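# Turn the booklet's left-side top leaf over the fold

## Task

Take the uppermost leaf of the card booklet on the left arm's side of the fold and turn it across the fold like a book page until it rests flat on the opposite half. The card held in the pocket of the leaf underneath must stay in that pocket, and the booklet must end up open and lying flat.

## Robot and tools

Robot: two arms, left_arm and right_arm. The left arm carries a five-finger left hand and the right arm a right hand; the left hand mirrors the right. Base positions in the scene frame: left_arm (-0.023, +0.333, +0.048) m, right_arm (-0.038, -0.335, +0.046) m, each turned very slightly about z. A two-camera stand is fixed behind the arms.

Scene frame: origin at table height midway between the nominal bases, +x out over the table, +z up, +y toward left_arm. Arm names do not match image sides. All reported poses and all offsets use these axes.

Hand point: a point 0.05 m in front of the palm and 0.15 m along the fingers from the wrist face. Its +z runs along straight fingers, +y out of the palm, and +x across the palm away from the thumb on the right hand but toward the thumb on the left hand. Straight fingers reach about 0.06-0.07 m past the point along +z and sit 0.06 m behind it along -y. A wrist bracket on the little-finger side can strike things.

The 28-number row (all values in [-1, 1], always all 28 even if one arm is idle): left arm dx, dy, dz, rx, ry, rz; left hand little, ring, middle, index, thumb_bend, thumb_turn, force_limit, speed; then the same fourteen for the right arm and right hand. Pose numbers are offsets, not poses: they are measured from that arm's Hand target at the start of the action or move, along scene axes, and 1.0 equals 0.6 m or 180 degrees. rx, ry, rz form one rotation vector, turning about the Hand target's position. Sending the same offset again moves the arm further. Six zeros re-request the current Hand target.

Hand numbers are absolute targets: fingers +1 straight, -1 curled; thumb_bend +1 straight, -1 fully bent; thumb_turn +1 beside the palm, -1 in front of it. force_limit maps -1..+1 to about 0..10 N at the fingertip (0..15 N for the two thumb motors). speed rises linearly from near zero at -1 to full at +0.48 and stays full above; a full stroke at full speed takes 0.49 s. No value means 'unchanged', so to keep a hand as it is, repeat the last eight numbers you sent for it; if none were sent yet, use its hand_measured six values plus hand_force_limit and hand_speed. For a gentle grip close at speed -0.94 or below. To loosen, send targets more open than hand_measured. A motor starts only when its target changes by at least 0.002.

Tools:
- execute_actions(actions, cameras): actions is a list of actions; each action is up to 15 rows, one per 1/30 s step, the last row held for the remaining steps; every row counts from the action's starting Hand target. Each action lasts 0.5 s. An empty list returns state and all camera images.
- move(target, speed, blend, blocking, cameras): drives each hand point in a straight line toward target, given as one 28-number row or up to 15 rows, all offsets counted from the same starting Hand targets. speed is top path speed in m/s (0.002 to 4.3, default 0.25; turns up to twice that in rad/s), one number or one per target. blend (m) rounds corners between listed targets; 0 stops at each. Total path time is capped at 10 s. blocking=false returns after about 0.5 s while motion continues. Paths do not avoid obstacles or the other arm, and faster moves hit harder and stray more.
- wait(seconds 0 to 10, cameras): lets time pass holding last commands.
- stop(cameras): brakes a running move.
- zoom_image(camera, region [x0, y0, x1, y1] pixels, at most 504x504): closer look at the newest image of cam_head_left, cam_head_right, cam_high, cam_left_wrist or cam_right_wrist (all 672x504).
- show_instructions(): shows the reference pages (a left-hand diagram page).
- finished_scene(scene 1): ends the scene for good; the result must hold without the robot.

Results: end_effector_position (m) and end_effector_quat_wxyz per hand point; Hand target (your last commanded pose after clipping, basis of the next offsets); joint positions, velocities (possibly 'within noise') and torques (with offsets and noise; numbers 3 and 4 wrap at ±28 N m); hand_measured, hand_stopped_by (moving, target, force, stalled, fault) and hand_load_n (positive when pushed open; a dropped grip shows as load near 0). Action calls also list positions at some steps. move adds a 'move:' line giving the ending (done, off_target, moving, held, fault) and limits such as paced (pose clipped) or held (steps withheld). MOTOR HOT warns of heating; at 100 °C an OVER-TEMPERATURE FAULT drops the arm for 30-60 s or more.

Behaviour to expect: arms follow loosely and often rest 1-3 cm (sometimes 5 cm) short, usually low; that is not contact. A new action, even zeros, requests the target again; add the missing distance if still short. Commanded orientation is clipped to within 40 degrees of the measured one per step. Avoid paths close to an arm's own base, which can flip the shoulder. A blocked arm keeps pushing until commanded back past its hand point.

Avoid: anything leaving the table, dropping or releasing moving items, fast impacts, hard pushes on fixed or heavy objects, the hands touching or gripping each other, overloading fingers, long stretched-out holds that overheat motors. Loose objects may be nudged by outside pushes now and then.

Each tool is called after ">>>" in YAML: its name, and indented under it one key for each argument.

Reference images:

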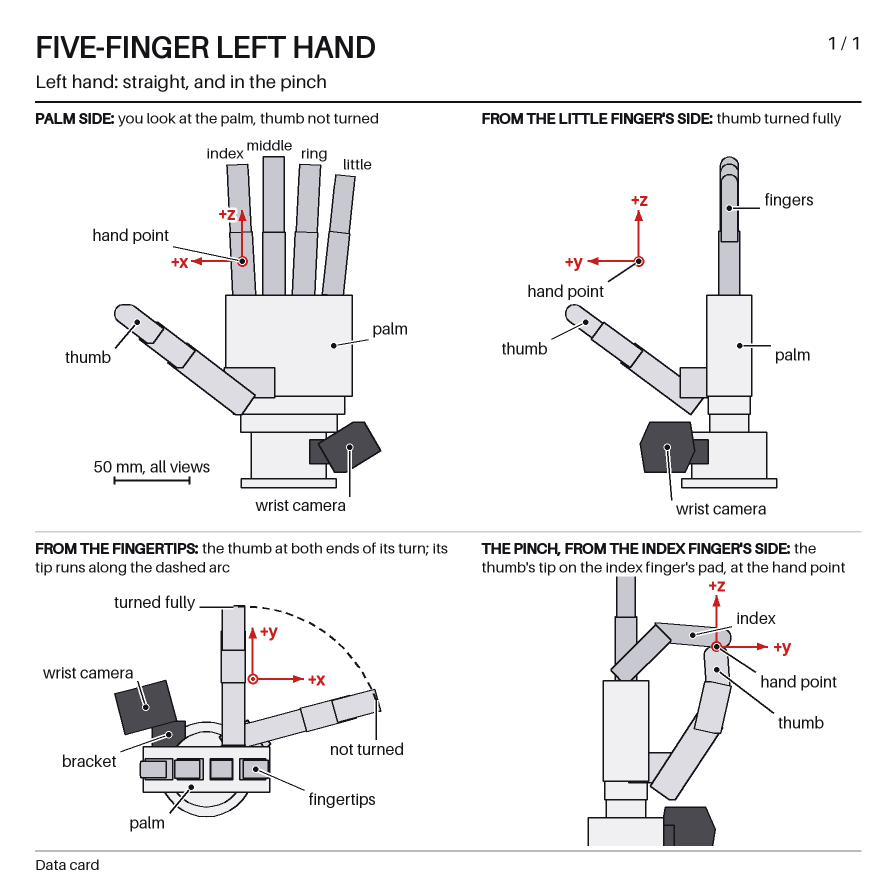

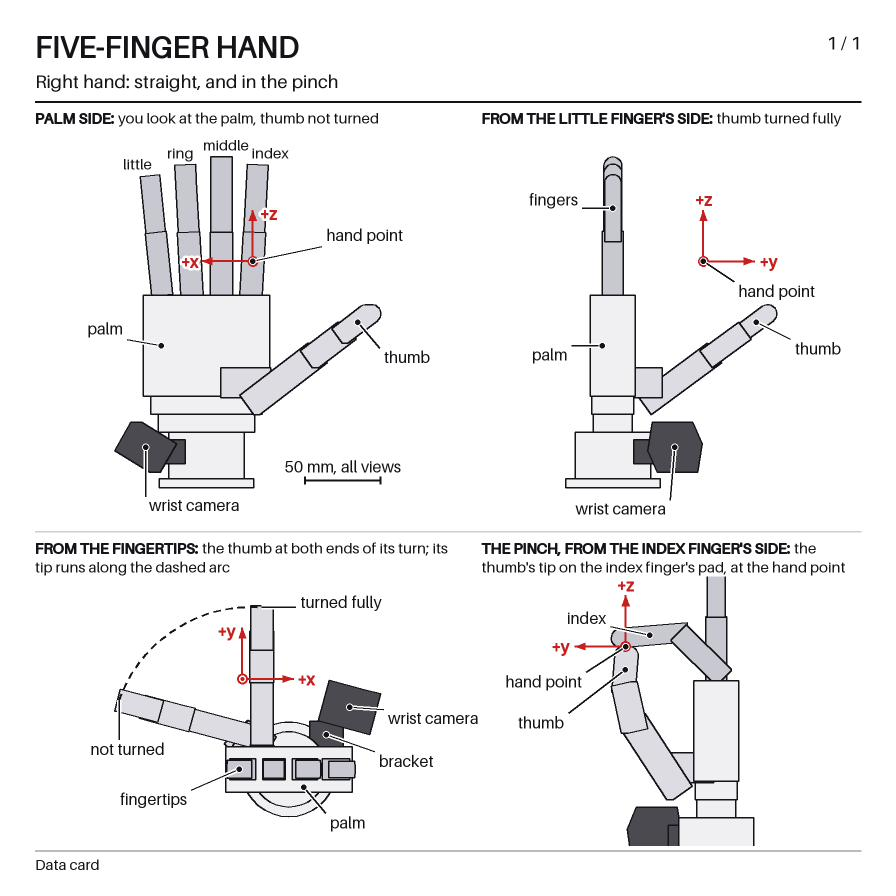

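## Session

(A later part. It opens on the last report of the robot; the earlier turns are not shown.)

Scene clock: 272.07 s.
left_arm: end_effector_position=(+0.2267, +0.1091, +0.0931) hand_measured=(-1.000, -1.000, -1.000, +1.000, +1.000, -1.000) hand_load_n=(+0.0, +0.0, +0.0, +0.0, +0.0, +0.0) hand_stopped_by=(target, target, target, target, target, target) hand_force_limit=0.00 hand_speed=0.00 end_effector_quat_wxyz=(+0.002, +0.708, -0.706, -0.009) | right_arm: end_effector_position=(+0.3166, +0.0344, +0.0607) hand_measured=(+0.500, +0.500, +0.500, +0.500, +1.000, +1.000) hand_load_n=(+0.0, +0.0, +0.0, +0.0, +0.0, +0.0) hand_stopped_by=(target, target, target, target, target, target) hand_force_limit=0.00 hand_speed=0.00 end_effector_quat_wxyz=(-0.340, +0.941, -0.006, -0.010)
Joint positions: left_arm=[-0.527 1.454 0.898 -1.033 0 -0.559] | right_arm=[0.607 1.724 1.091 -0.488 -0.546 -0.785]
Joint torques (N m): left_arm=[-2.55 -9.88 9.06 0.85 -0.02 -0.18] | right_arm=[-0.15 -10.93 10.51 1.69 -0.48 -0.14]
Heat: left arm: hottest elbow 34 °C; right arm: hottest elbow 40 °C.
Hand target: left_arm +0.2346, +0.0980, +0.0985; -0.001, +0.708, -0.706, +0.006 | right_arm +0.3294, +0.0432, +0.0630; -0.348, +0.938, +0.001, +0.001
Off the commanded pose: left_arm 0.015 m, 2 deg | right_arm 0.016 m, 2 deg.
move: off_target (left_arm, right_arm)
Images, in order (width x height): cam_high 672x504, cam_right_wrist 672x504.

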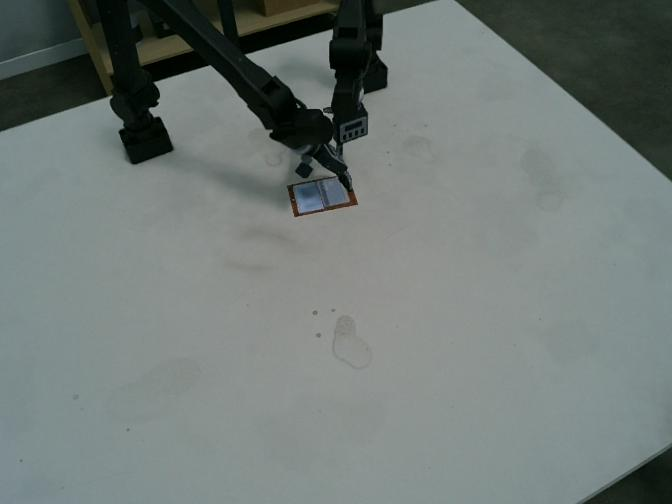

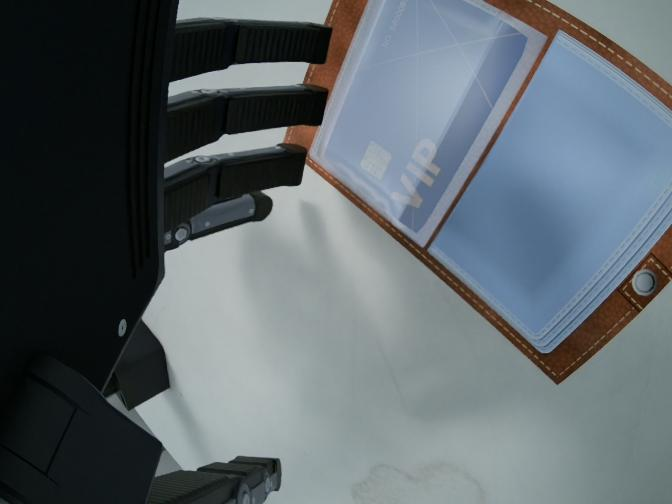

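>>> move:
  target:
    - [-0.012,0,-0.045,0,0,0,-1,-1,-1,1,1,-1,0,0,0.015,0.0,0,0,0,0,0.5,0.5,0.5,0.5,1,1,0,0]
    - [-0.012,0,-0.07,0,0,0,-1,-1,-1,1,1,-1,0,0,0.02,0.0,0,0,0,0,0.5,0.5,0.5,0.5,1,1,0,0]
  cameras: ["cam_right_wrist","cam_high"]

Scene clock: 276.17 s.
left_arm: end_effector_position=(+0.2317, +0.1023, +0.0661) hand_measured=(-1.000, -1.000, -1.000, +1.000, +1.000, -1.000) hand_load_n=(+0.0, +0.0, +0.0, -0.5, +0.0, +0.0) hand_stopped_by=(target, target, target, target, target, target) hand_force_limit=0.00 hand_speed=0.00 end_effector_quat_wxyz=(-0.003, +0.709, -0.705, +0.011) | right_arm: end_effector_position=(+0.3174, +0.0310, +0.0514) hand_measured=(+0.500, +0.500, +0.500, +0.500, +1.000, +1.000) hand_load_n=(+0.0, +0.0, +0.0, +0.0, +0.0, +0.0) hand_stopped_by=(target, target, target, target, target, target) hand_force_limit=0.00 hand_speed=0.00 end_effector_quat_wxyz=(-0.336, +0.942, -0.005, -0.015)
Joint positions: left_arm=[-0.535 1.489 0.856 -0.915 0 -0.57] | right_arm=[0.6 1.743 1.091 -0.487 -0.552 -0.8]
Joint torques (N m): left_arm=[-2.55 -8.18 6.39 1.42 -0.05 -0.17] | right_arm=[-1.79 -10.93 12.96 0.99 -0.51 -0.17]
Heat: left arm: hottest elbow 33 °C; right arm: hottest elbow 40 °C.
Hand target: left_arm +0.2275, +0.0980, +0.0565; -0.001, +0.708, -0.706, +0.006 | right_arm +0.3413, +0.0433, +0.0631; -0.348, +0.938, +0.001, +0.001
Off the commanded pose: left_arm 0.011 m, 1 deg | right_arm 0.029 m, 2 deg.
move: off_target (left_arm, right_arm)
Images, in order (width x height): cam_high 672x504, cam_right_wrist 672x504.

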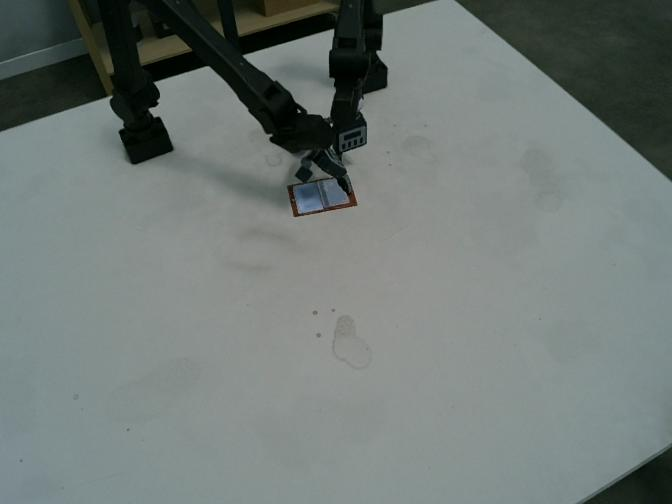

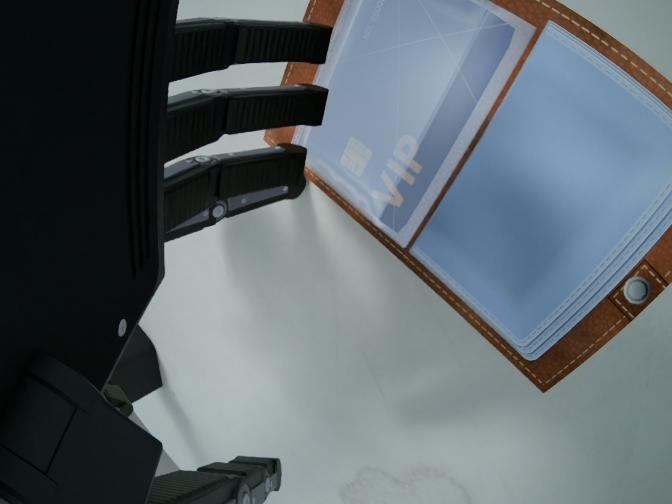

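>>> zoom_image:
  camera: "cam_right_wrist"
  region: [290, 0, 490, 150]

>>> zoom_image:
  camera: "cam_right_wrist"
  region: [290, 120, 490, 270]

Scaled by 2.520 from the camera's 672x504 image, which has a finer 960x720 frame.

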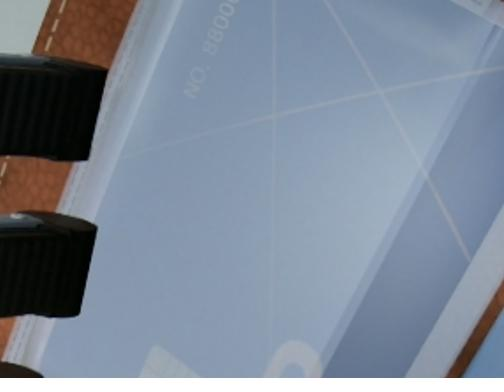

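Scaled by 2.520 from the camera's 672x504 image, which has a finer 960x720 frame.

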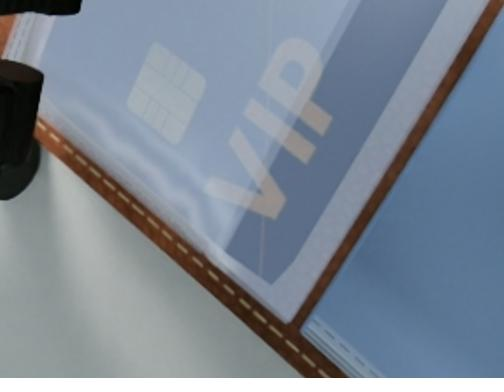

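>>> move:
  target: [0,0,-0.005,0,0,0,-1,-1,-1,1,1,-1,0,0,-0.01,0.0,-0.063,0,0,0,0.5,0.5,0.5,0.5,1,1,0,0]
  cameras: ["cam_right_wrist","cam_high"]
  speed: 0.1

Scene clock: 280.03 s.
left_arm: end_effector_position=(+0.2319, +0.1022, +0.0661) hand_measured=(-1.000, -1.000, -1.000, +1.000, +1.000, -1.000) hand_load_n=(+0.0, +0.0, +0.0, -1.0, +0.0, +0.0) hand_stopped_by=(target, target, target, target, target, target) hand_force_limit=0.00 hand_speed=0.00 end_effector_quat_wxyz=(-0.003, +0.709, -0.705, +0.011) | right_arm: end_effector_position=(+0.3310, +0.0433, +0.0433) hand_measured=(+0.500, +0.500, +0.500, +0.500, +1.000, +1.000) hand_load_n=(+0.0, +0.0, -1.0, +0.0, +0.0, +0.0) hand_stopped_by=(target, target, target, target, target, target) hand_force_limit=0.00 hand_speed=0.00 end_effector_quat_wxyz=(-0.356, +0.934, +0.005, +0.004)
Joint positions: left_arm=[-0.535 1.489 0.856 -0.914 0 -0.57] | right_arm=[0.6 1.771 1.091 -0.399 -0.562 -0.8]
Joint torques (N m): left_arm=[-2.61 -7.71 6.05 1.62 -0.03 -0.18] | right_arm=[-0.38 -9 9.05 1.73 -0.03 -0.06]
Heat: left arm: hottest elbow 33 °C; right arm: hottest elbow 41 °C.
Hand target: left_arm +0.2275, +0.0980, +0.0535; -0.001, +0.708, -0.706, +0.006 | right_arm +0.3353, +0.0433, +0.0251; -0.348, +0.938, +0.001, +0.001
Off the commanded pose: left_arm 0.014 m, 1 deg | right_arm 0.019 m, 1 deg.
move: off_target (left_arm, right_arm)
Images, in order (width x height): cam_high 672x504, cam_right_wrist 672x504.

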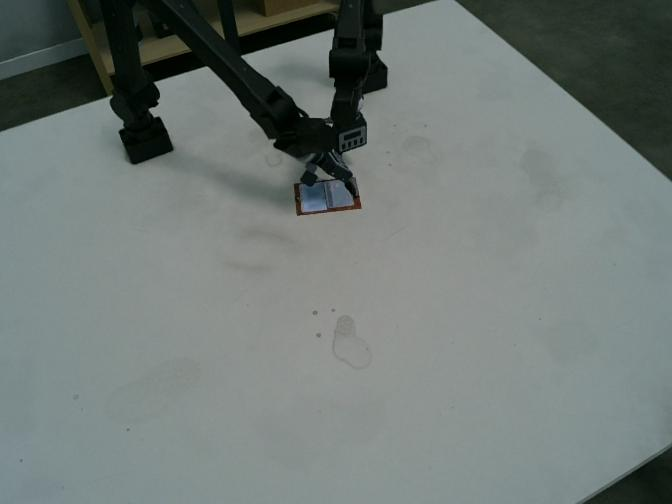

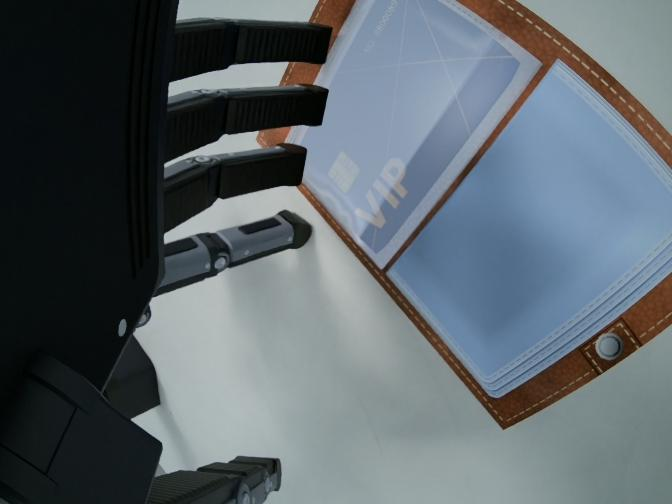

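>>> move:
  target:
    - [0,0.02,0.15,0,0,0,-1,-1,-1,1,1,-1,0,0,0,0.0,0.15,0,0,0,0.5,0.5,0.5,0.5,1,1,0,0]
    - [0,0.05,0.2,0,0,0,-1,-1,-1,1,1,-1,0,0,-0.03,-0.15,0.19,-0.09,0.264,-0.754,1,1,1,1,-1,1,0,0.4]
  cameras: ["cam_right_wrist","cam_high"]
  speed: 0.3

Scene clock: 293.03 s.
left_arm: end_effector_position=(+0.2077, +0.1331, +0.1509) hand_measured=(-1.000, -1.000, -1.000, +1.000, +1.000, -1.000) hand_load_n=(+0.0, +0.0, +0.0, +0.0, +0.0, +0.0) hand_stopped_by=(target, target, target, target, target, target) hand_force_limit=0.00 hand_speed=0.00 end_effector_quat_wxyz=(+0.006, +0.707, -0.707, -0.024) | right_arm: end_effector_position=(+0.2993, -0.0549, +0.1169) hand_measured=(+1.000, +1.000, +1.000, +1.000, -1.000, +1.000) hand_load_n=(+0.0, +0.0, +0.0, +0.0, +0.0, +0.0) hand_stopped_by=(target, target, target, target, target, target) hand_force_limit=0.00 hand_speed=0.40 end_effector_quat_wxyz=(-0.019, -0.329, +0.944, -0.023)
Joint positions: left_arm=[-0.497 1.326 0.937 -1.231 0 -0.527] | right_arm=[0.529 1.548 1.092 -1.162 0.036 1.466]
Joint torques (N m): left_arm=[0.26 -9.93 12.21 0.12 -0.05 0.08] | right_arm=[-1.14 -10.46 12.51 -0.1 0.02 0.04]
Heat: left arm: hottest elbow 34 °C; right arm: hottest elbow 41 °C.
Hand target: left_arm +0.2274, +0.1280, +0.1735; -0.001, +0.708, -0.706, +0.006 | right_arm +0.3174, -0.0468, +0.1391; +0.005, -0.322, +0.946, -0.017
Off the commanded pose: left_arm 0.030 m, 4 deg | right_arm 0.030 m, 3 deg.
move: off_target (left_arm, right_arm); target 2's new numbers were sent with right_arm's hand 0.030 m and 3 deg from that target
Images, in order (width x height): cam_high 672x504, cam_right_wrist 672x504.

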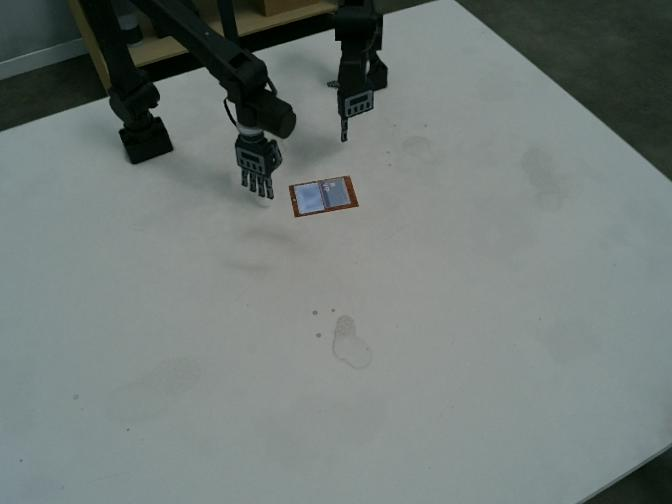

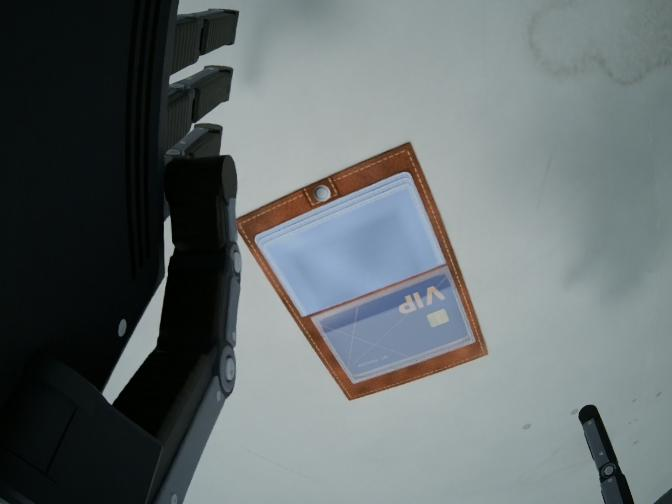

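>>> zoom_image:
  camera: "cam_right_wrist"
  region: [300, 240, 500, 410]

Scaled by 2.520 from the camera's 672x504 image, which has a finer 960x720 frame.

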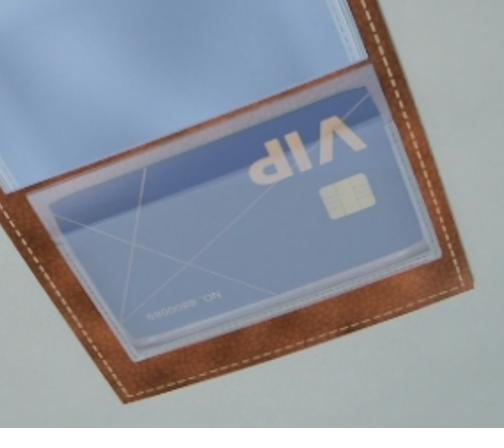

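>>> move:
  target:
    - [0.196,-0.163,0.0,0,0,0.48,1,1,1,1,1,1,0,0.4,0,0,0,0,0,0,0.8,0.7,0.6,1,-1,1,0,0.4]
    - [0.196,-0.163,-0.08,0,0,0.48,1,1,1,1,1,1,0,0.4,0,0,0,0,0,0,0.8,0.7,0.6,1,-1,1,0,0.4]
  cameras: ["cam_right_wrist","cam_high","cam_left_wrist"]
  speed: 0.4

Scene clock: 298.90 s.
left_arm: end_effector_position=(+0.3462, +0.0365, +0.1289) hand_measured=(+1.000, +1.000, +1.000, +1.000, +1.000, +1.000) hand_load_n=(+0.0, -0.5, +0.0, +0.0, +0.0, +0.0) hand_stopped_by=(target, target, target, target, target, target) hand_force_limit=0.00 hand_speed=0.40 end_effector_quat_wxyz=(+0.001, +0.999, -0.046, -0.002) | right_arm: end_effector_position=(+0.2993, -0.0549, +0.1169) hand_measured=(+0.800, +0.700, +0.600, +1.000, -1.000, +1.000) hand_load_n=(+0.0, +0.0, +0.0, +0.0, +0.0, +0.0) hand_stopped_by=(target, target, target, target, target, target) hand_force_limit=0.00 hand_speed=0.40 end_effector_quat_wxyz=(-0.019, -0.329, +0.944, -0.023)
Joint positions: left_arm=[-0.565 1.521 1.081 -1.133 0.004 -2.073] | right_arm=[0.529 1.548 1.092 -1.162 0.036 1.467]
Joint torques (N m): left_arm=[-2.78 -10.81 7.86 1.14 -0.14 -0.2] | right_arm=[-1.2 -10.58 12.37 -0.01 -0.04 0.01]
Heat: left arm: hottest elbow 35 °C; right arm: hottest elbow 41 °C.
Hand target: left_arm +0.3451, +0.0302, +0.1255; -0.005, +1.000, -0.030, +0.004 | right_arm +0.3174, -0.0468, +0.1392; +0.005, -0.322, +0.947, -0.017
Off the commanded pose: left_arm 0.007 m, 2 deg | right_arm 0.030 m, 3 deg.
joint sent to its limit (left arm) — joint 6 (wrist roll), lower limit. The joint targets still meet the commanded pose.
move: off_target (right_arm)
Images, in order (width x height): cam_high 672x504, cam_left_wrist 672x504, cam_right_wrist 672x504.

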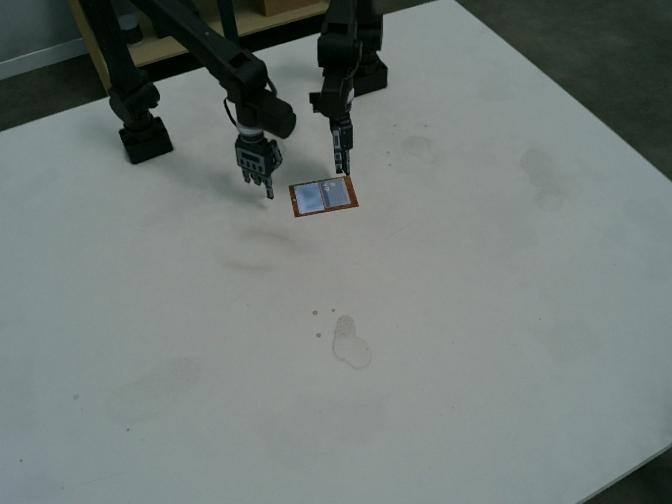

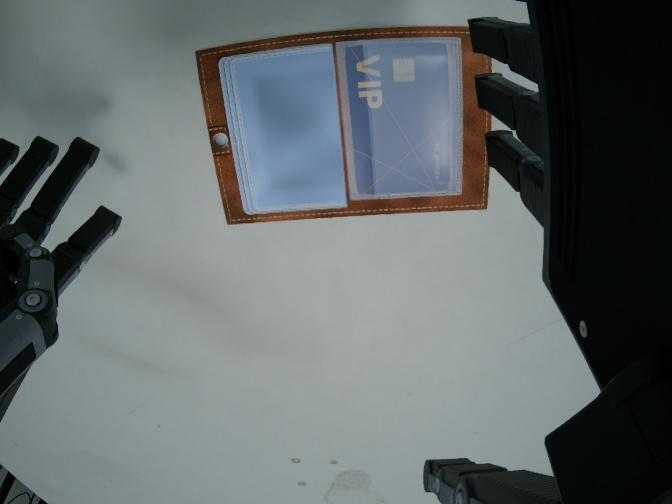

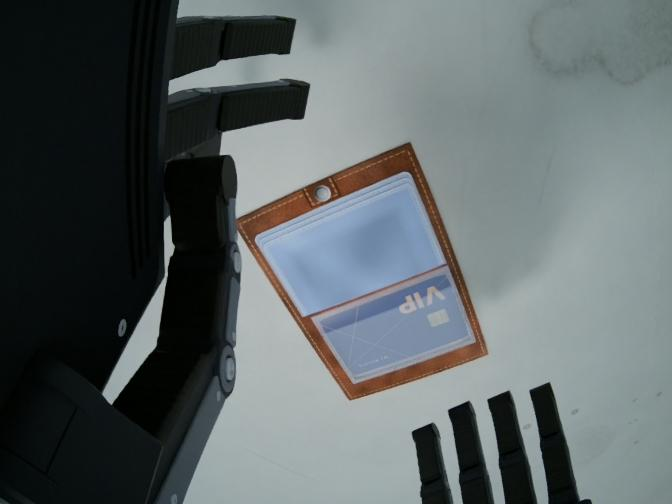

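>>> move:
  target: [0,-0.008,-0.055,0,0,0,1,1,1,1,1,1,0,0.4,0,0,0,0,0,0,0.8,0.7,0.6,1,-1,1,0,0.4]
  cameras: ["cam_right_wrist","cam_left_wrist"]
  speed: 0.2

Scene clock: 302.90 s.
left_arm: end_effector_position=(+0.3473, +0.0326, +0.0957) hand_measured=(+1.000, +1.000, +1.000, +1.000, +1.000, +1.000) hand_load_n=(+0.0, +0.0, +0.0, +0.0, +0.0, +0.0) hand_stopped_by=(target, target, target, target, target, target) hand_force_limit=0.00 hand_speed=0.40 end_effector_quat_wxyz=(+0.001, +0.999, -0.049, -0.002) | right_arm: end_effector_position=(+0.2993, -0.0549, +0.1169) hand_measured=(+0.800, +0.700, +0.600, +1.000, -1.000, +1.000) hand_load_n=(+0.0, +0.0, +0.0, +0.0, +0.0, +0.0) hand_stopped_by=(target, target, target, target, target, target) hand_force_limit=0.00 hand_speed=0.40 end_effector_quat_wxyz=(-0.019, -0.329, +0.944, -0.023)
Joint positions: left_arm=[-0.571 1.571 1.042 -1.044 0.004 -2.073] | right_arm=[0.529 1.548 1.092 -1.162 0.036 1.467]
Joint torques (N m): left_arm=[-2.55 -11.16 7.36 1.14 -0.05 -0.17] | right_arm=[-0.79 -10.17 12.36 -0.12 -0.03 0]
Heat: left arm: hottest elbow 35 °C; right arm: hottest elbow 41 °C.
Hand target: left_arm +0.3450, +0.0253, +0.0925; -0.005, +1.000, -0.030, +0.004 | right_arm +0.3174, -0.0468, +0.1392; +0.005, -0.322, +0.947, -0.017
Off the commanded pose: left_arm 0.008 m, 2 deg | right_arm 0.030 m, 3 deg.
joint sent to its limit (left arm) — joint 6 (wrist roll), lower limit. The joint targets still meet the commanded pose.
move: off_target (right_arm)
Images, in order (width x height): cam_left_wrist 672x504, cam_right_wrist 672x504.

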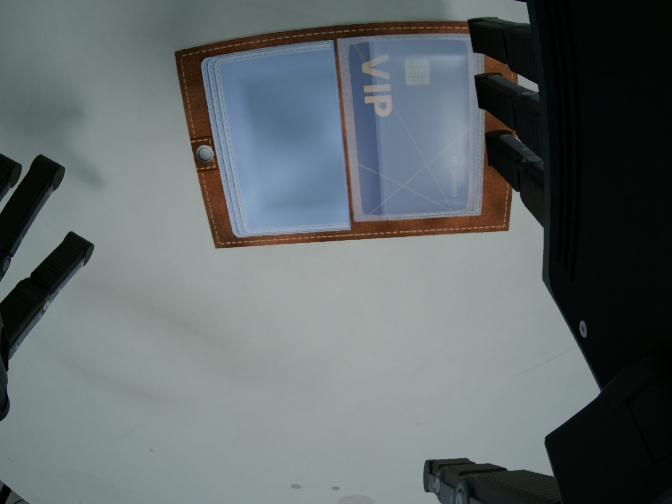

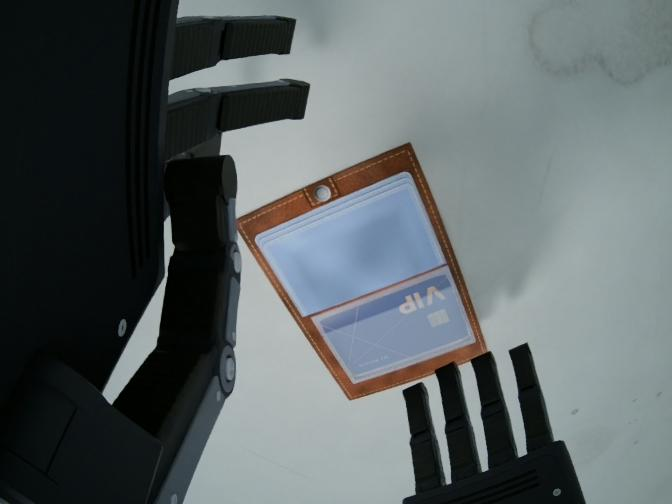

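>>> move:
  target: [0.037,-0.012,0.0,0,0,0,1,1,1,1,1,1,0,0.4,0,0.065,-0.06,0,0,0,0.8,0.7,0.6,1,-1,1,0,0.4]
  cameras: ["cam_right_wrist","cam_left_wrist"]
  speed: 0.2

Scene clock: 307.00 s.
left_arm: end_effector_position=(+0.3488, +0.0317, +0.0798) hand_measured=(+1.000, +1.000, +1.000, +1.000, +1.000, +1.000) hand_load_n=(+0.0, +0.0, +0.0, +0.0, +0.0, +0.0) hand_stopped_by=(target, target, target, target, target, target) hand_force_limit=0.00 hand_speed=0.40 end_effector_quat_wxyz=(-0.008, +0.999, -0.049, -0.016) | right_arm: end_effector_position=(+0.2998, -0.0468, +0.1138) hand_measured=(+0.800, +0.700, +0.600, +1.000, -1.000, +1.000) hand_load_n=(+0.0, +0.5, +0.0, +0.0, +0.0, +0.0) hand_stopped_by=(target, target, target, target, target, target) hand_force_limit=0.00 hand_speed=0.40 end_effector_quat_wxyz=(-0.015, -0.325, +0.945, -0.021)
Joint positions: left_arm=[-0.571 1.617 1.055 -1.044 0.003 -2.073] | right_arm=[0.545 1.556 1.092 -1.145 0.034 1.49]
Joint torques (N m): left_arm=[-1.61 -11.4 11.26 0.53 -0.15 -0.18] | right_arm=[-1.14 -9.93 8.43 0.06 0 -0.08]
Heat: left arm: hottest elbow 34 °C; right arm: hottest elbow 41 °C.
Hand target: left_arm +0.3667, +0.0184, +0.0925; -0.005, +1.000, -0.031, +0.004 (not the last commanded pose) | right_arm +0.3005, -0.0509, +0.1163; -0.015, -0.324, +0.946, -0.022 (not the last commanded pose)
Off the commanded pose: left_arm 0.026 m, 3 deg | right_arm 0.044 m, 2 deg.
joint sent to its limit (left arm) — joint 6 (wrist roll), lower limit.
move: held (right_arm; a check stopped the path), off_target (left_arm; braked when a check withheld steps of right_arm); limits=held
pose unreachable (right arm): on one or more control steps of this call, first in action 0 (counted from 0), this arm could not follow its commanded pose, so it was not sent that pose on those steps. It may still have moved: this result reports where it is.
cause: moving toward the commanded pose would bring a part of the arm too close to another arm (a part of this arm just beyond joint 4 (wrist pitch) and a part of the left arm just beyond its joint 4 (wrist pitch), at the place that arm is still heading or pushing toward).
Images, in order (width x height): cam_left_wrist 672x504, cam_right_wrist 672x504.

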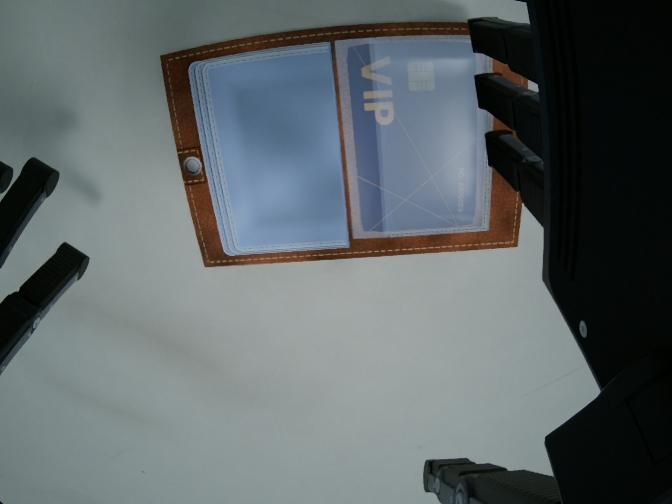

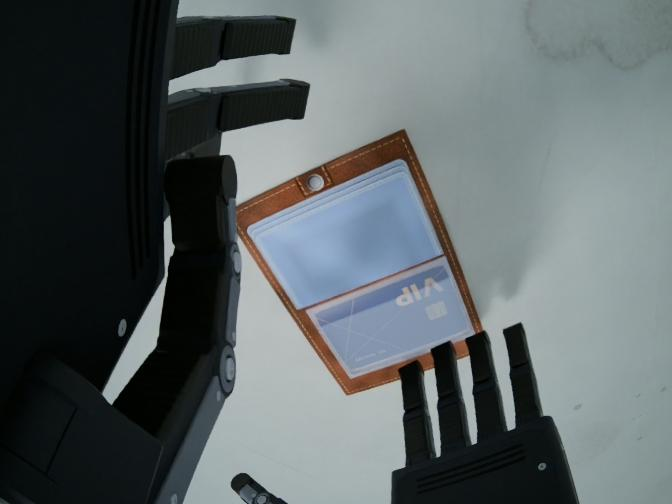

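>>> move:
  target: [0.004,0.0,0.0,0,0,0,1,1,1,1,1,1,0,0.4,0.02,0.02,0.0,0.139,0,0,0.8,0.7,0.6,1,-1,1,0,0.4]
  cameras: ["cam_right_wrist","cam_left_wrist"]
  speed: 0.25

Scene clock: 310.33 s.
left_arm: end_effector_position=(+0.3509, +0.0306, +0.0814) hand_measured=(+1.000, +1.000, +1.000, +1.000, +1.000, +1.000) hand_load_n=(+0.0, +0.0, +0.0, +0.0, +0.0, +0.0) hand_stopped_by=(target, target, target, target, target, target) hand_force_limit=0.00 hand_speed=0.40 end_effector_quat_wxyz=(-0.007, +0.999, -0.049, -0.013) | right_arm: end_effector_position=(+0.3117, -0.0364, +0.1144) hand_measured=(+0.800, +0.700, +0.600, +1.000, -1.000, +1.000) hand_load_n=(+0.0, +0.0, +0.0, +0.0, +0.0, +0.0) hand_stopped_by=(target, target, target, target, target, target) hand_force_limit=0.00 hand_speed=0.40 end_effector_quat_wxyz=(+0.047, -0.318, +0.929, +0.182)
Joint positions: left_arm=[-0.571 1.617 1.06 -1.044 0.001 -2.073] | right_arm=[0.389 1.536 0.943 -0.842 -0.353 1.361]
Joint torques (N m): left_arm=[-1.49 -10.99 11.34 0.49 -0.15 -0.19] | right_arm=[-0.79 -10.05 7.38 1.01 -0.43 -0.1]
Heat: left arm: hottest elbow 34 °C; right arm: hottest elbow 41 °C.
Hand target: left_arm +0.3690, +0.0184, +0.0924; -0.005, +1.000, -0.031, +0.004 | right_arm +0.3126, -0.0389, +0.1163; +0.056, -0.320, +0.928, +0.183
Off the commanded pose: left_arm 0.025 m, 3 deg | right_arm 0.003 m, 1 deg.
joint sent to its limit (left arm) — joint 6 (wrist roll), lower limit. The joint targets still meet the commanded pose.
move: off_target (left_arm)
Images, in order (width x height): cam_left_wrist 672x504, cam_right_wrist 672x504.

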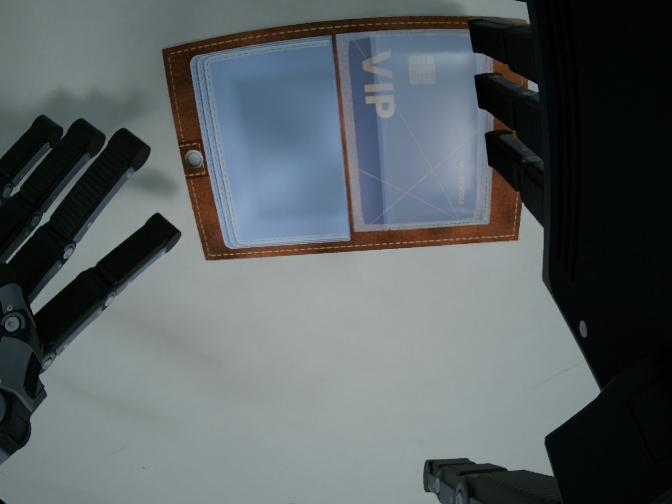

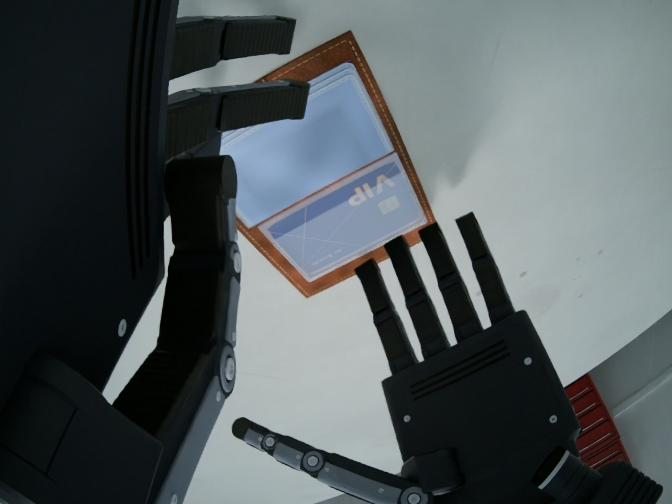

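>>> move:
  target: [0.033,-0.008,0.005,0,0,0,1,1,1,1,1,1,0,0.4,0.0,-0.003,-0.05,0,0,0,0.8,0.7,0.6,1,-1,1,0,0.4]
  cameras: ["cam_right_wrist","cam_left_wrist"]
  speed: 0.15

Scene clock: 312.67 s.
left_arm: end_effector_position=(+0.3683, +0.0200, +0.0843) hand_measured=(+1.000, +1.000, +1.000, +1.000, +1.000, +1.000) hand_load_n=(+0.0, -0.5, +0.0, +0.0, +0.0, +0.0) hand_stopped_by=(target, target, target, target, target, target) hand_force_limit=0.00 hand_speed=0.40 end_effector_quat_wxyz=(-0.008, +0.999, -0.049, -0.009) | right_arm: end_effector_position=(+0.3118, -0.0375, +0.0928) hand_measured=(+0.800, +0.700, +0.600, +1.000, -1.000, +1.000) hand_load_n=(+0.0, +0.0, +0.0, +0.0, +0.0, +0.0) hand_stopped_by=(target, target, target, target, target, target) hand_force_limit=0.00 hand_speed=0.40 end_effector_quat_wxyz=(+0.057, -0.320, +0.928, +0.183)
Joint positions: left_arm=[-0.571 1.656 1.118 -1.056 -0.004 -2.073] | right_arm=[0.386 1.564 0.903 -0.756 -0.355 1.356]
Joint torques (N m): left_arm=[-0.32 -11.93 11.55 0.21 -0.15 -0.19] | right_arm=[-1.32 -8.53 7.35 1.29 -0.43 -0.12]
Heat: left arm: hottest elbow 35 °C; right arm: hottest elbow 41 °C.
Hand target: left_arm +0.3889, +0.0135, +0.0955; -0.005, +1.000, -0.031, +0.004 | right_arm +0.3125, -0.0407, +0.0862; +0.055, -0.320, +0.928, +0.183
Off the commanded pose: left_arm 0.024 m, 3 deg | right_arm 0.007 m, 0 deg.
joint sent to its limit (left arm) — joint 6 (wrist roll), lower limit. The joint targets still meet the commanded pose.
move: off_target (left_arm)
Images, in order (width x height): cam_left_wrist 672x504, cam_right_wrist 672x504.

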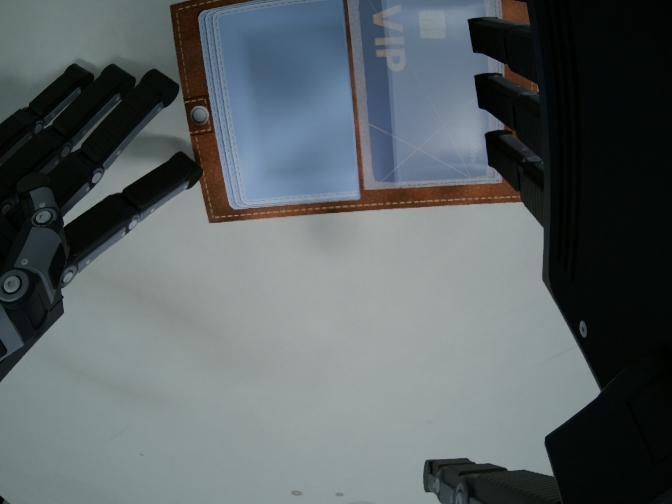

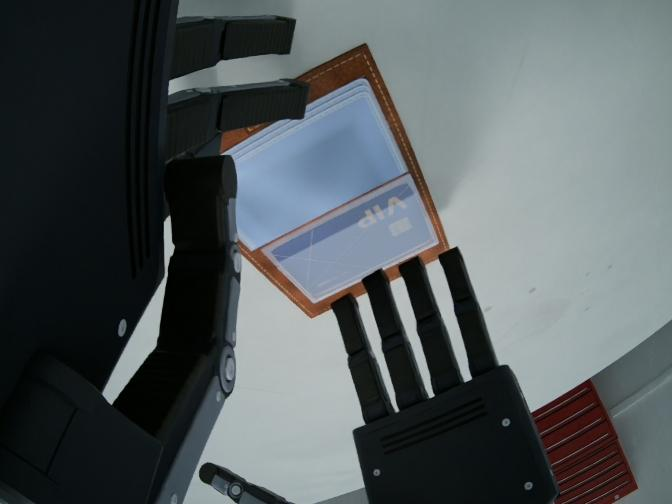

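>>> move:
  target:
    - [0.0,0,0.0,0,0,0,1,1,1,1,1,1,0,0.4,0.0,0,-0.045,0,0,0,0.8,0.7,0.6,1,-1,1,0,0.4]
    - [0.0,0,-0.03,0,0,0,1,1,1,1,1,1,0,0.4,0.0,0,-0.045,0,0,0,0.8,0.7,0.6,1,-1,1,0,0.4]
  cameras: ["cam_right_wrist","cam_left_wrist"]
  speed: 0.1

Scene clock: 314.80 s.
left_arm: end_effector_position=(+0.3710, +0.0183, +0.0758) hand_measured=(+1.000, +1.000, +1.000, +1.000, +1.000, +1.000) hand_load_n=(+0.0, +0.0, +0.0, +0.0, +0.0, +0.0) hand_stopped_by=(target, target, target, target, target, target) hand_force_limit=0.00 hand_speed=0.40 end_effector_quat_wxyz=(-0.008, +0.999, -0.049, -0.009) | right_arm: end_effector_position=(+0.3149, -0.0374, +0.0876) hand_measured=(+0.800, +0.700, +0.600, +1.000, -1.000, +1.000) hand_load_n=(-8.5, +0.0, +0.5, +0.0, +0.0, +0.0) hand_stopped_by=(target, target, target, target, target, target) hand_force_limit=0.00 hand_speed=0.40 end_effector_quat_wxyz=(+0.064, -0.318, +0.927, +0.191)
Joint positions: left_arm=[-0.571 1.676 1.118 -1.038 -0.005 -2.074] | right_arm=[0.378 1.576 0.89 -0.716 -0.37 1.356]
Joint torques (N m): left_arm=[-0.32 -11.75 9.68 1.28 -0.13 -0.18] | right_arm=[-0.73 -5.19 5.86 2.61 0.12 -0.17]
Heat: left arm: hottest elbow 35 °C; right arm: hottest elbow 40 °C.
Hand target: left_arm +0.3888, +0.0136, +0.0774; -0.005, +1.000, -0.031, +0.003 | right_arm +0.3126, -0.0407, +0.0593; +0.055, -0.320, +0.928, +0.183
Off the commanded pose: left_arm 0.019 m, 3 deg | right_arm 0.029 m, 1 deg.
joint sent to its limit (left arm) — joint 6 (wrist roll), lower limit. The joint targets still meet the commanded pose.
move: off_target (left_arm, right_arm)
Images, in order (width x height): cam_left_wrist 672x504, cam_right_wrist 672x504.

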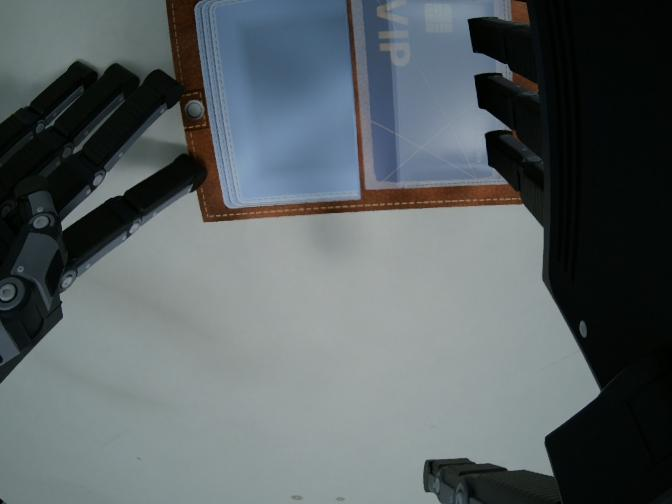

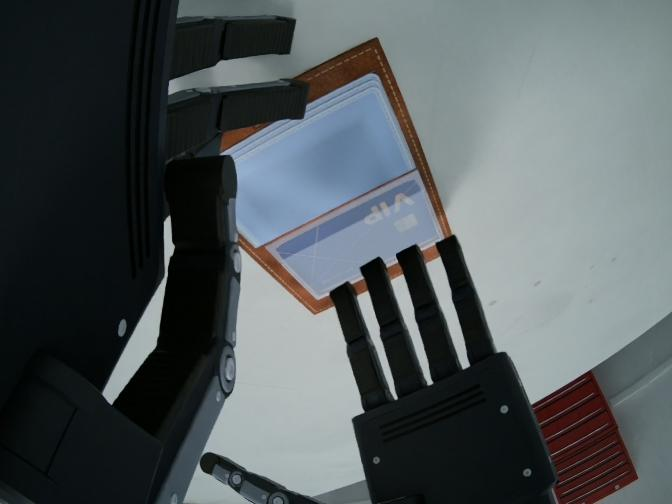

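>>> move:
  target:
    - [0.0,0,0.0,0,0,0,1,1,1,1,1,1,0,0.4,0.0,0,0.055,0,0,0,-0.5,-0.3,0.1,1,-1,1,0,0.4]
    - [0.0,0,-0.025,0,0,0,1,1,1,1,1,1,0,0.4,0.0,0,0.055,0,0,0,-0.5,-0.3,0.1,1,-1,1,0,0.4]
    - [0.0,0,-0.025,0,0,0,1,1,1,1,1,1,0,0.4,0.0,0,0.01,0,0,0,-0.5,-0.3,0.1,1,-1,1,0,0.4]
  cameras: ["cam_right_wrist","cam_left_wrist"]
  speed: 0.1

Scene clock: 318.40 s.
left_arm: end_effector_position=(+0.3791, +0.0163, +0.0767) hand_measured=(+1.000, +1.000, +1.000, +1.000, +1.000, +1.000) hand_load_n=(+0.0, +0.0, +0.5, +0.0, +0.0, +0.5) hand_stopped_by=(target, target, target, target, target, target) hand_force_limit=0.00 hand_speed=0.40 end_effector_quat_wxyz=(-0.005, +0.999, -0.047, +0.006) | right_arm: end_effector_position=(+0.3147, -0.0392, +0.0856) hand_measured=(-0.500, -0.300, +0.100, +1.000, -1.000, +1.000) hand_load_n=(+0.5, +0.0, +0.5, -1.0, -1.0, +0.0) hand_stopped_by=(target, target, target, target, target, target) hand_force_limit=0.00 hand_speed=0.40 end_effector_quat_wxyz=(+0.064, -0.319, +0.927, +0.187)
Joint positions: left_arm=[-0.569 1.677 1.118 -1.009 -0.015 -2.075] | right_arm=[0.376 1.577 0.888 -0.716 -0.362 1.352]
Joint torques (N m): left_arm=[-0.44 -9.88 8.31 1.74 0.18 -0.18] | right_arm=[-0.32 -6.42 6.65 1.94 -0.2 -0.06]
Heat: left arm: hottest elbow 35 °C; right arm: hottest elbow 40 °C.
Hand target: left_arm +0.3890, +0.0137, +0.0624; -0.005, +1.000, -0.031, +0.004 | right_arm +0.3125, -0.0406, +0.0652; +0.055, -0.320, +0.928, +0.183
Off the commanded pose: left_arm 0.017 m, 2 deg | right_arm 0.020 m, 1 deg.
joint sent to its limit (left arm) — joint 6 (wrist roll), lower limit. The joint targets still meet the commanded pose.
move: off_target (left_arm, right_arm)
Images, in order (width x height): cam_left_wrist 672x504, cam_right_wrist 672x504.

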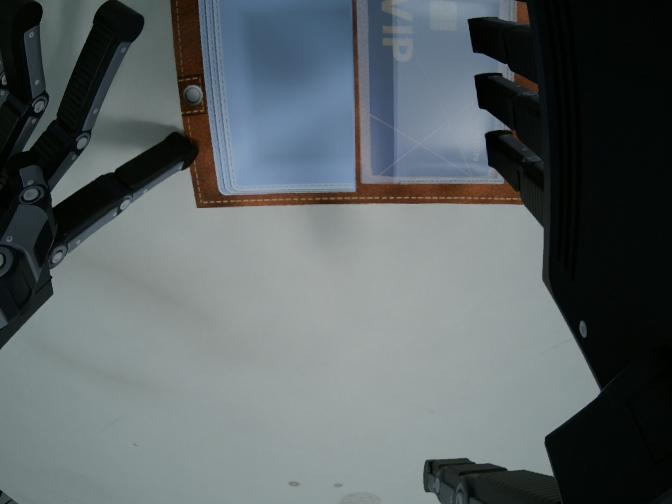

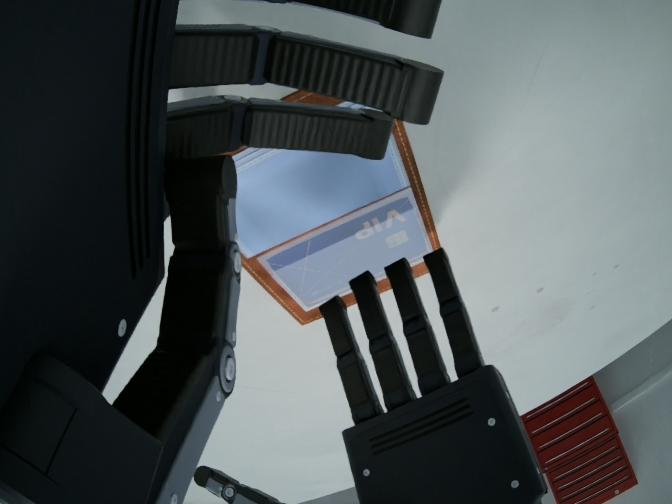

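>>> move:
  target:
    - [-0.01,-0.0,-0.015,0,0,0,1,1,1,1,1,1,0,0.4,0.0,0,-0.01,0,0,0,-0.5,-0.3,0.1,1,-1,1,0,0.4]
    - [-0.01,-0.04,-0.015,0,0,0,1,1,1,1,1,1,0,0.4,0.0,0,-0.01,0,0,0,-0.5,-0.3,0.1,1,-1,1,0,0.4]
  cameras: ["cam_right_wrist","cam_left_wrist","cam_high"]
  speed: 0.1

Scene clock: 320.43 s.
left_arm: end_effector_position=(+0.3804, +0.0158, +0.0756) hand_measured=(+1.000, +1.000, +1.000, +1.000, +1.000, +1.000) hand_load_n=(+0.0, +0.0, +1.0, +0.0, +0.0, +0.0) hand_stopped_by=(target, target, target, target, target, target) hand_force_limit=0.00 hand_speed=0.40 end_effector_quat_wxyz=(-0.005, +0.999, -0.046, +0.008) | right_arm: end_effector_position=(+0.3154, -0.0397, +0.0848) hand_measured=(-0.500, -0.300, +0.100, +1.000, -1.000, +1.000) hand_load_n=(+0.0, +0.0, +0.5, -2.5, -1.0, +0.0) hand_stopped_by=(target, target, target, target, target, target) hand_force_limit=0.00 hand_speed=0.40 end_effector_quat_wxyz=(+0.067, -0.319, +0.927, +0.187)
Joint positions: left_arm=[-0.569 1.679 1.118 -1.001 -0.016 -2.076] | right_arm=[0.374 1.577 0.884 -0.705 -0.364 1.351]
Joint torques (N m): left_arm=[-3.78 -7.59 9.7 2.02 0.74 -0.13] | right_arm=[-0.38 -4.95 6.3 2.29 -0.1 -0.13]
Heat: left arm: hottest elbow 35 °C; right arm: hottest elbow 40 °C.
Hand target: left_arm +0.3830, -0.0104, +0.0534; -0.005, +1.000, -0.031, +0.003 | right_arm +0.3126, -0.0407, +0.0593; +0.055, -0.320, +0.928, +0.183
Off the commanded pose: left_arm 0.034 m, 2 deg | right_arm 0.026 m, 1 deg.
joint sent to its limit (left arm) — joint 6 (wrist roll), lower limit. The joint targets are off in orientation, not in position.
move: off_target (left_arm, right_arm)
Images, in order (width x height): cam_high 672x504, cam_left_wrist 672x504, cam_right_wrist 672x504.

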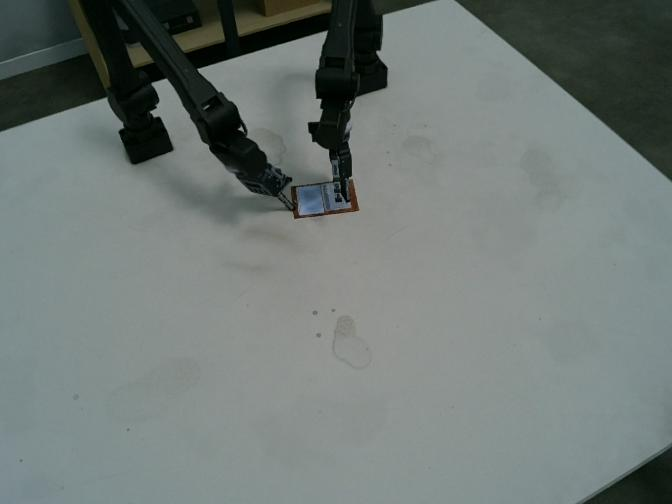

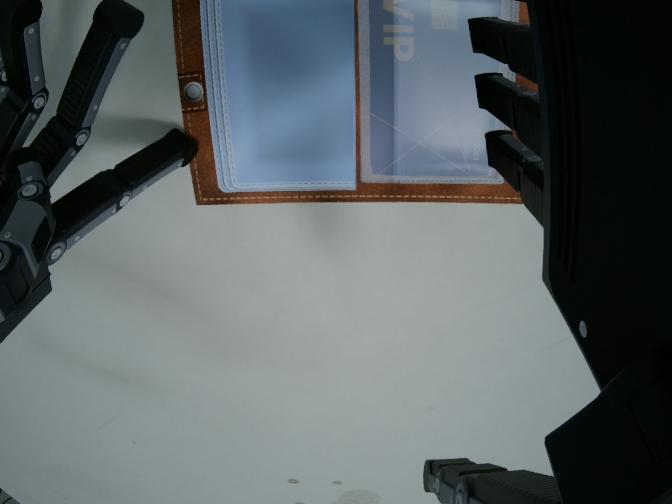

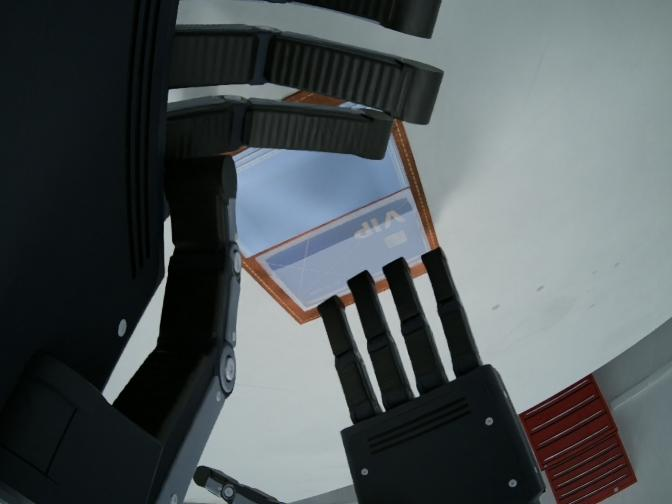

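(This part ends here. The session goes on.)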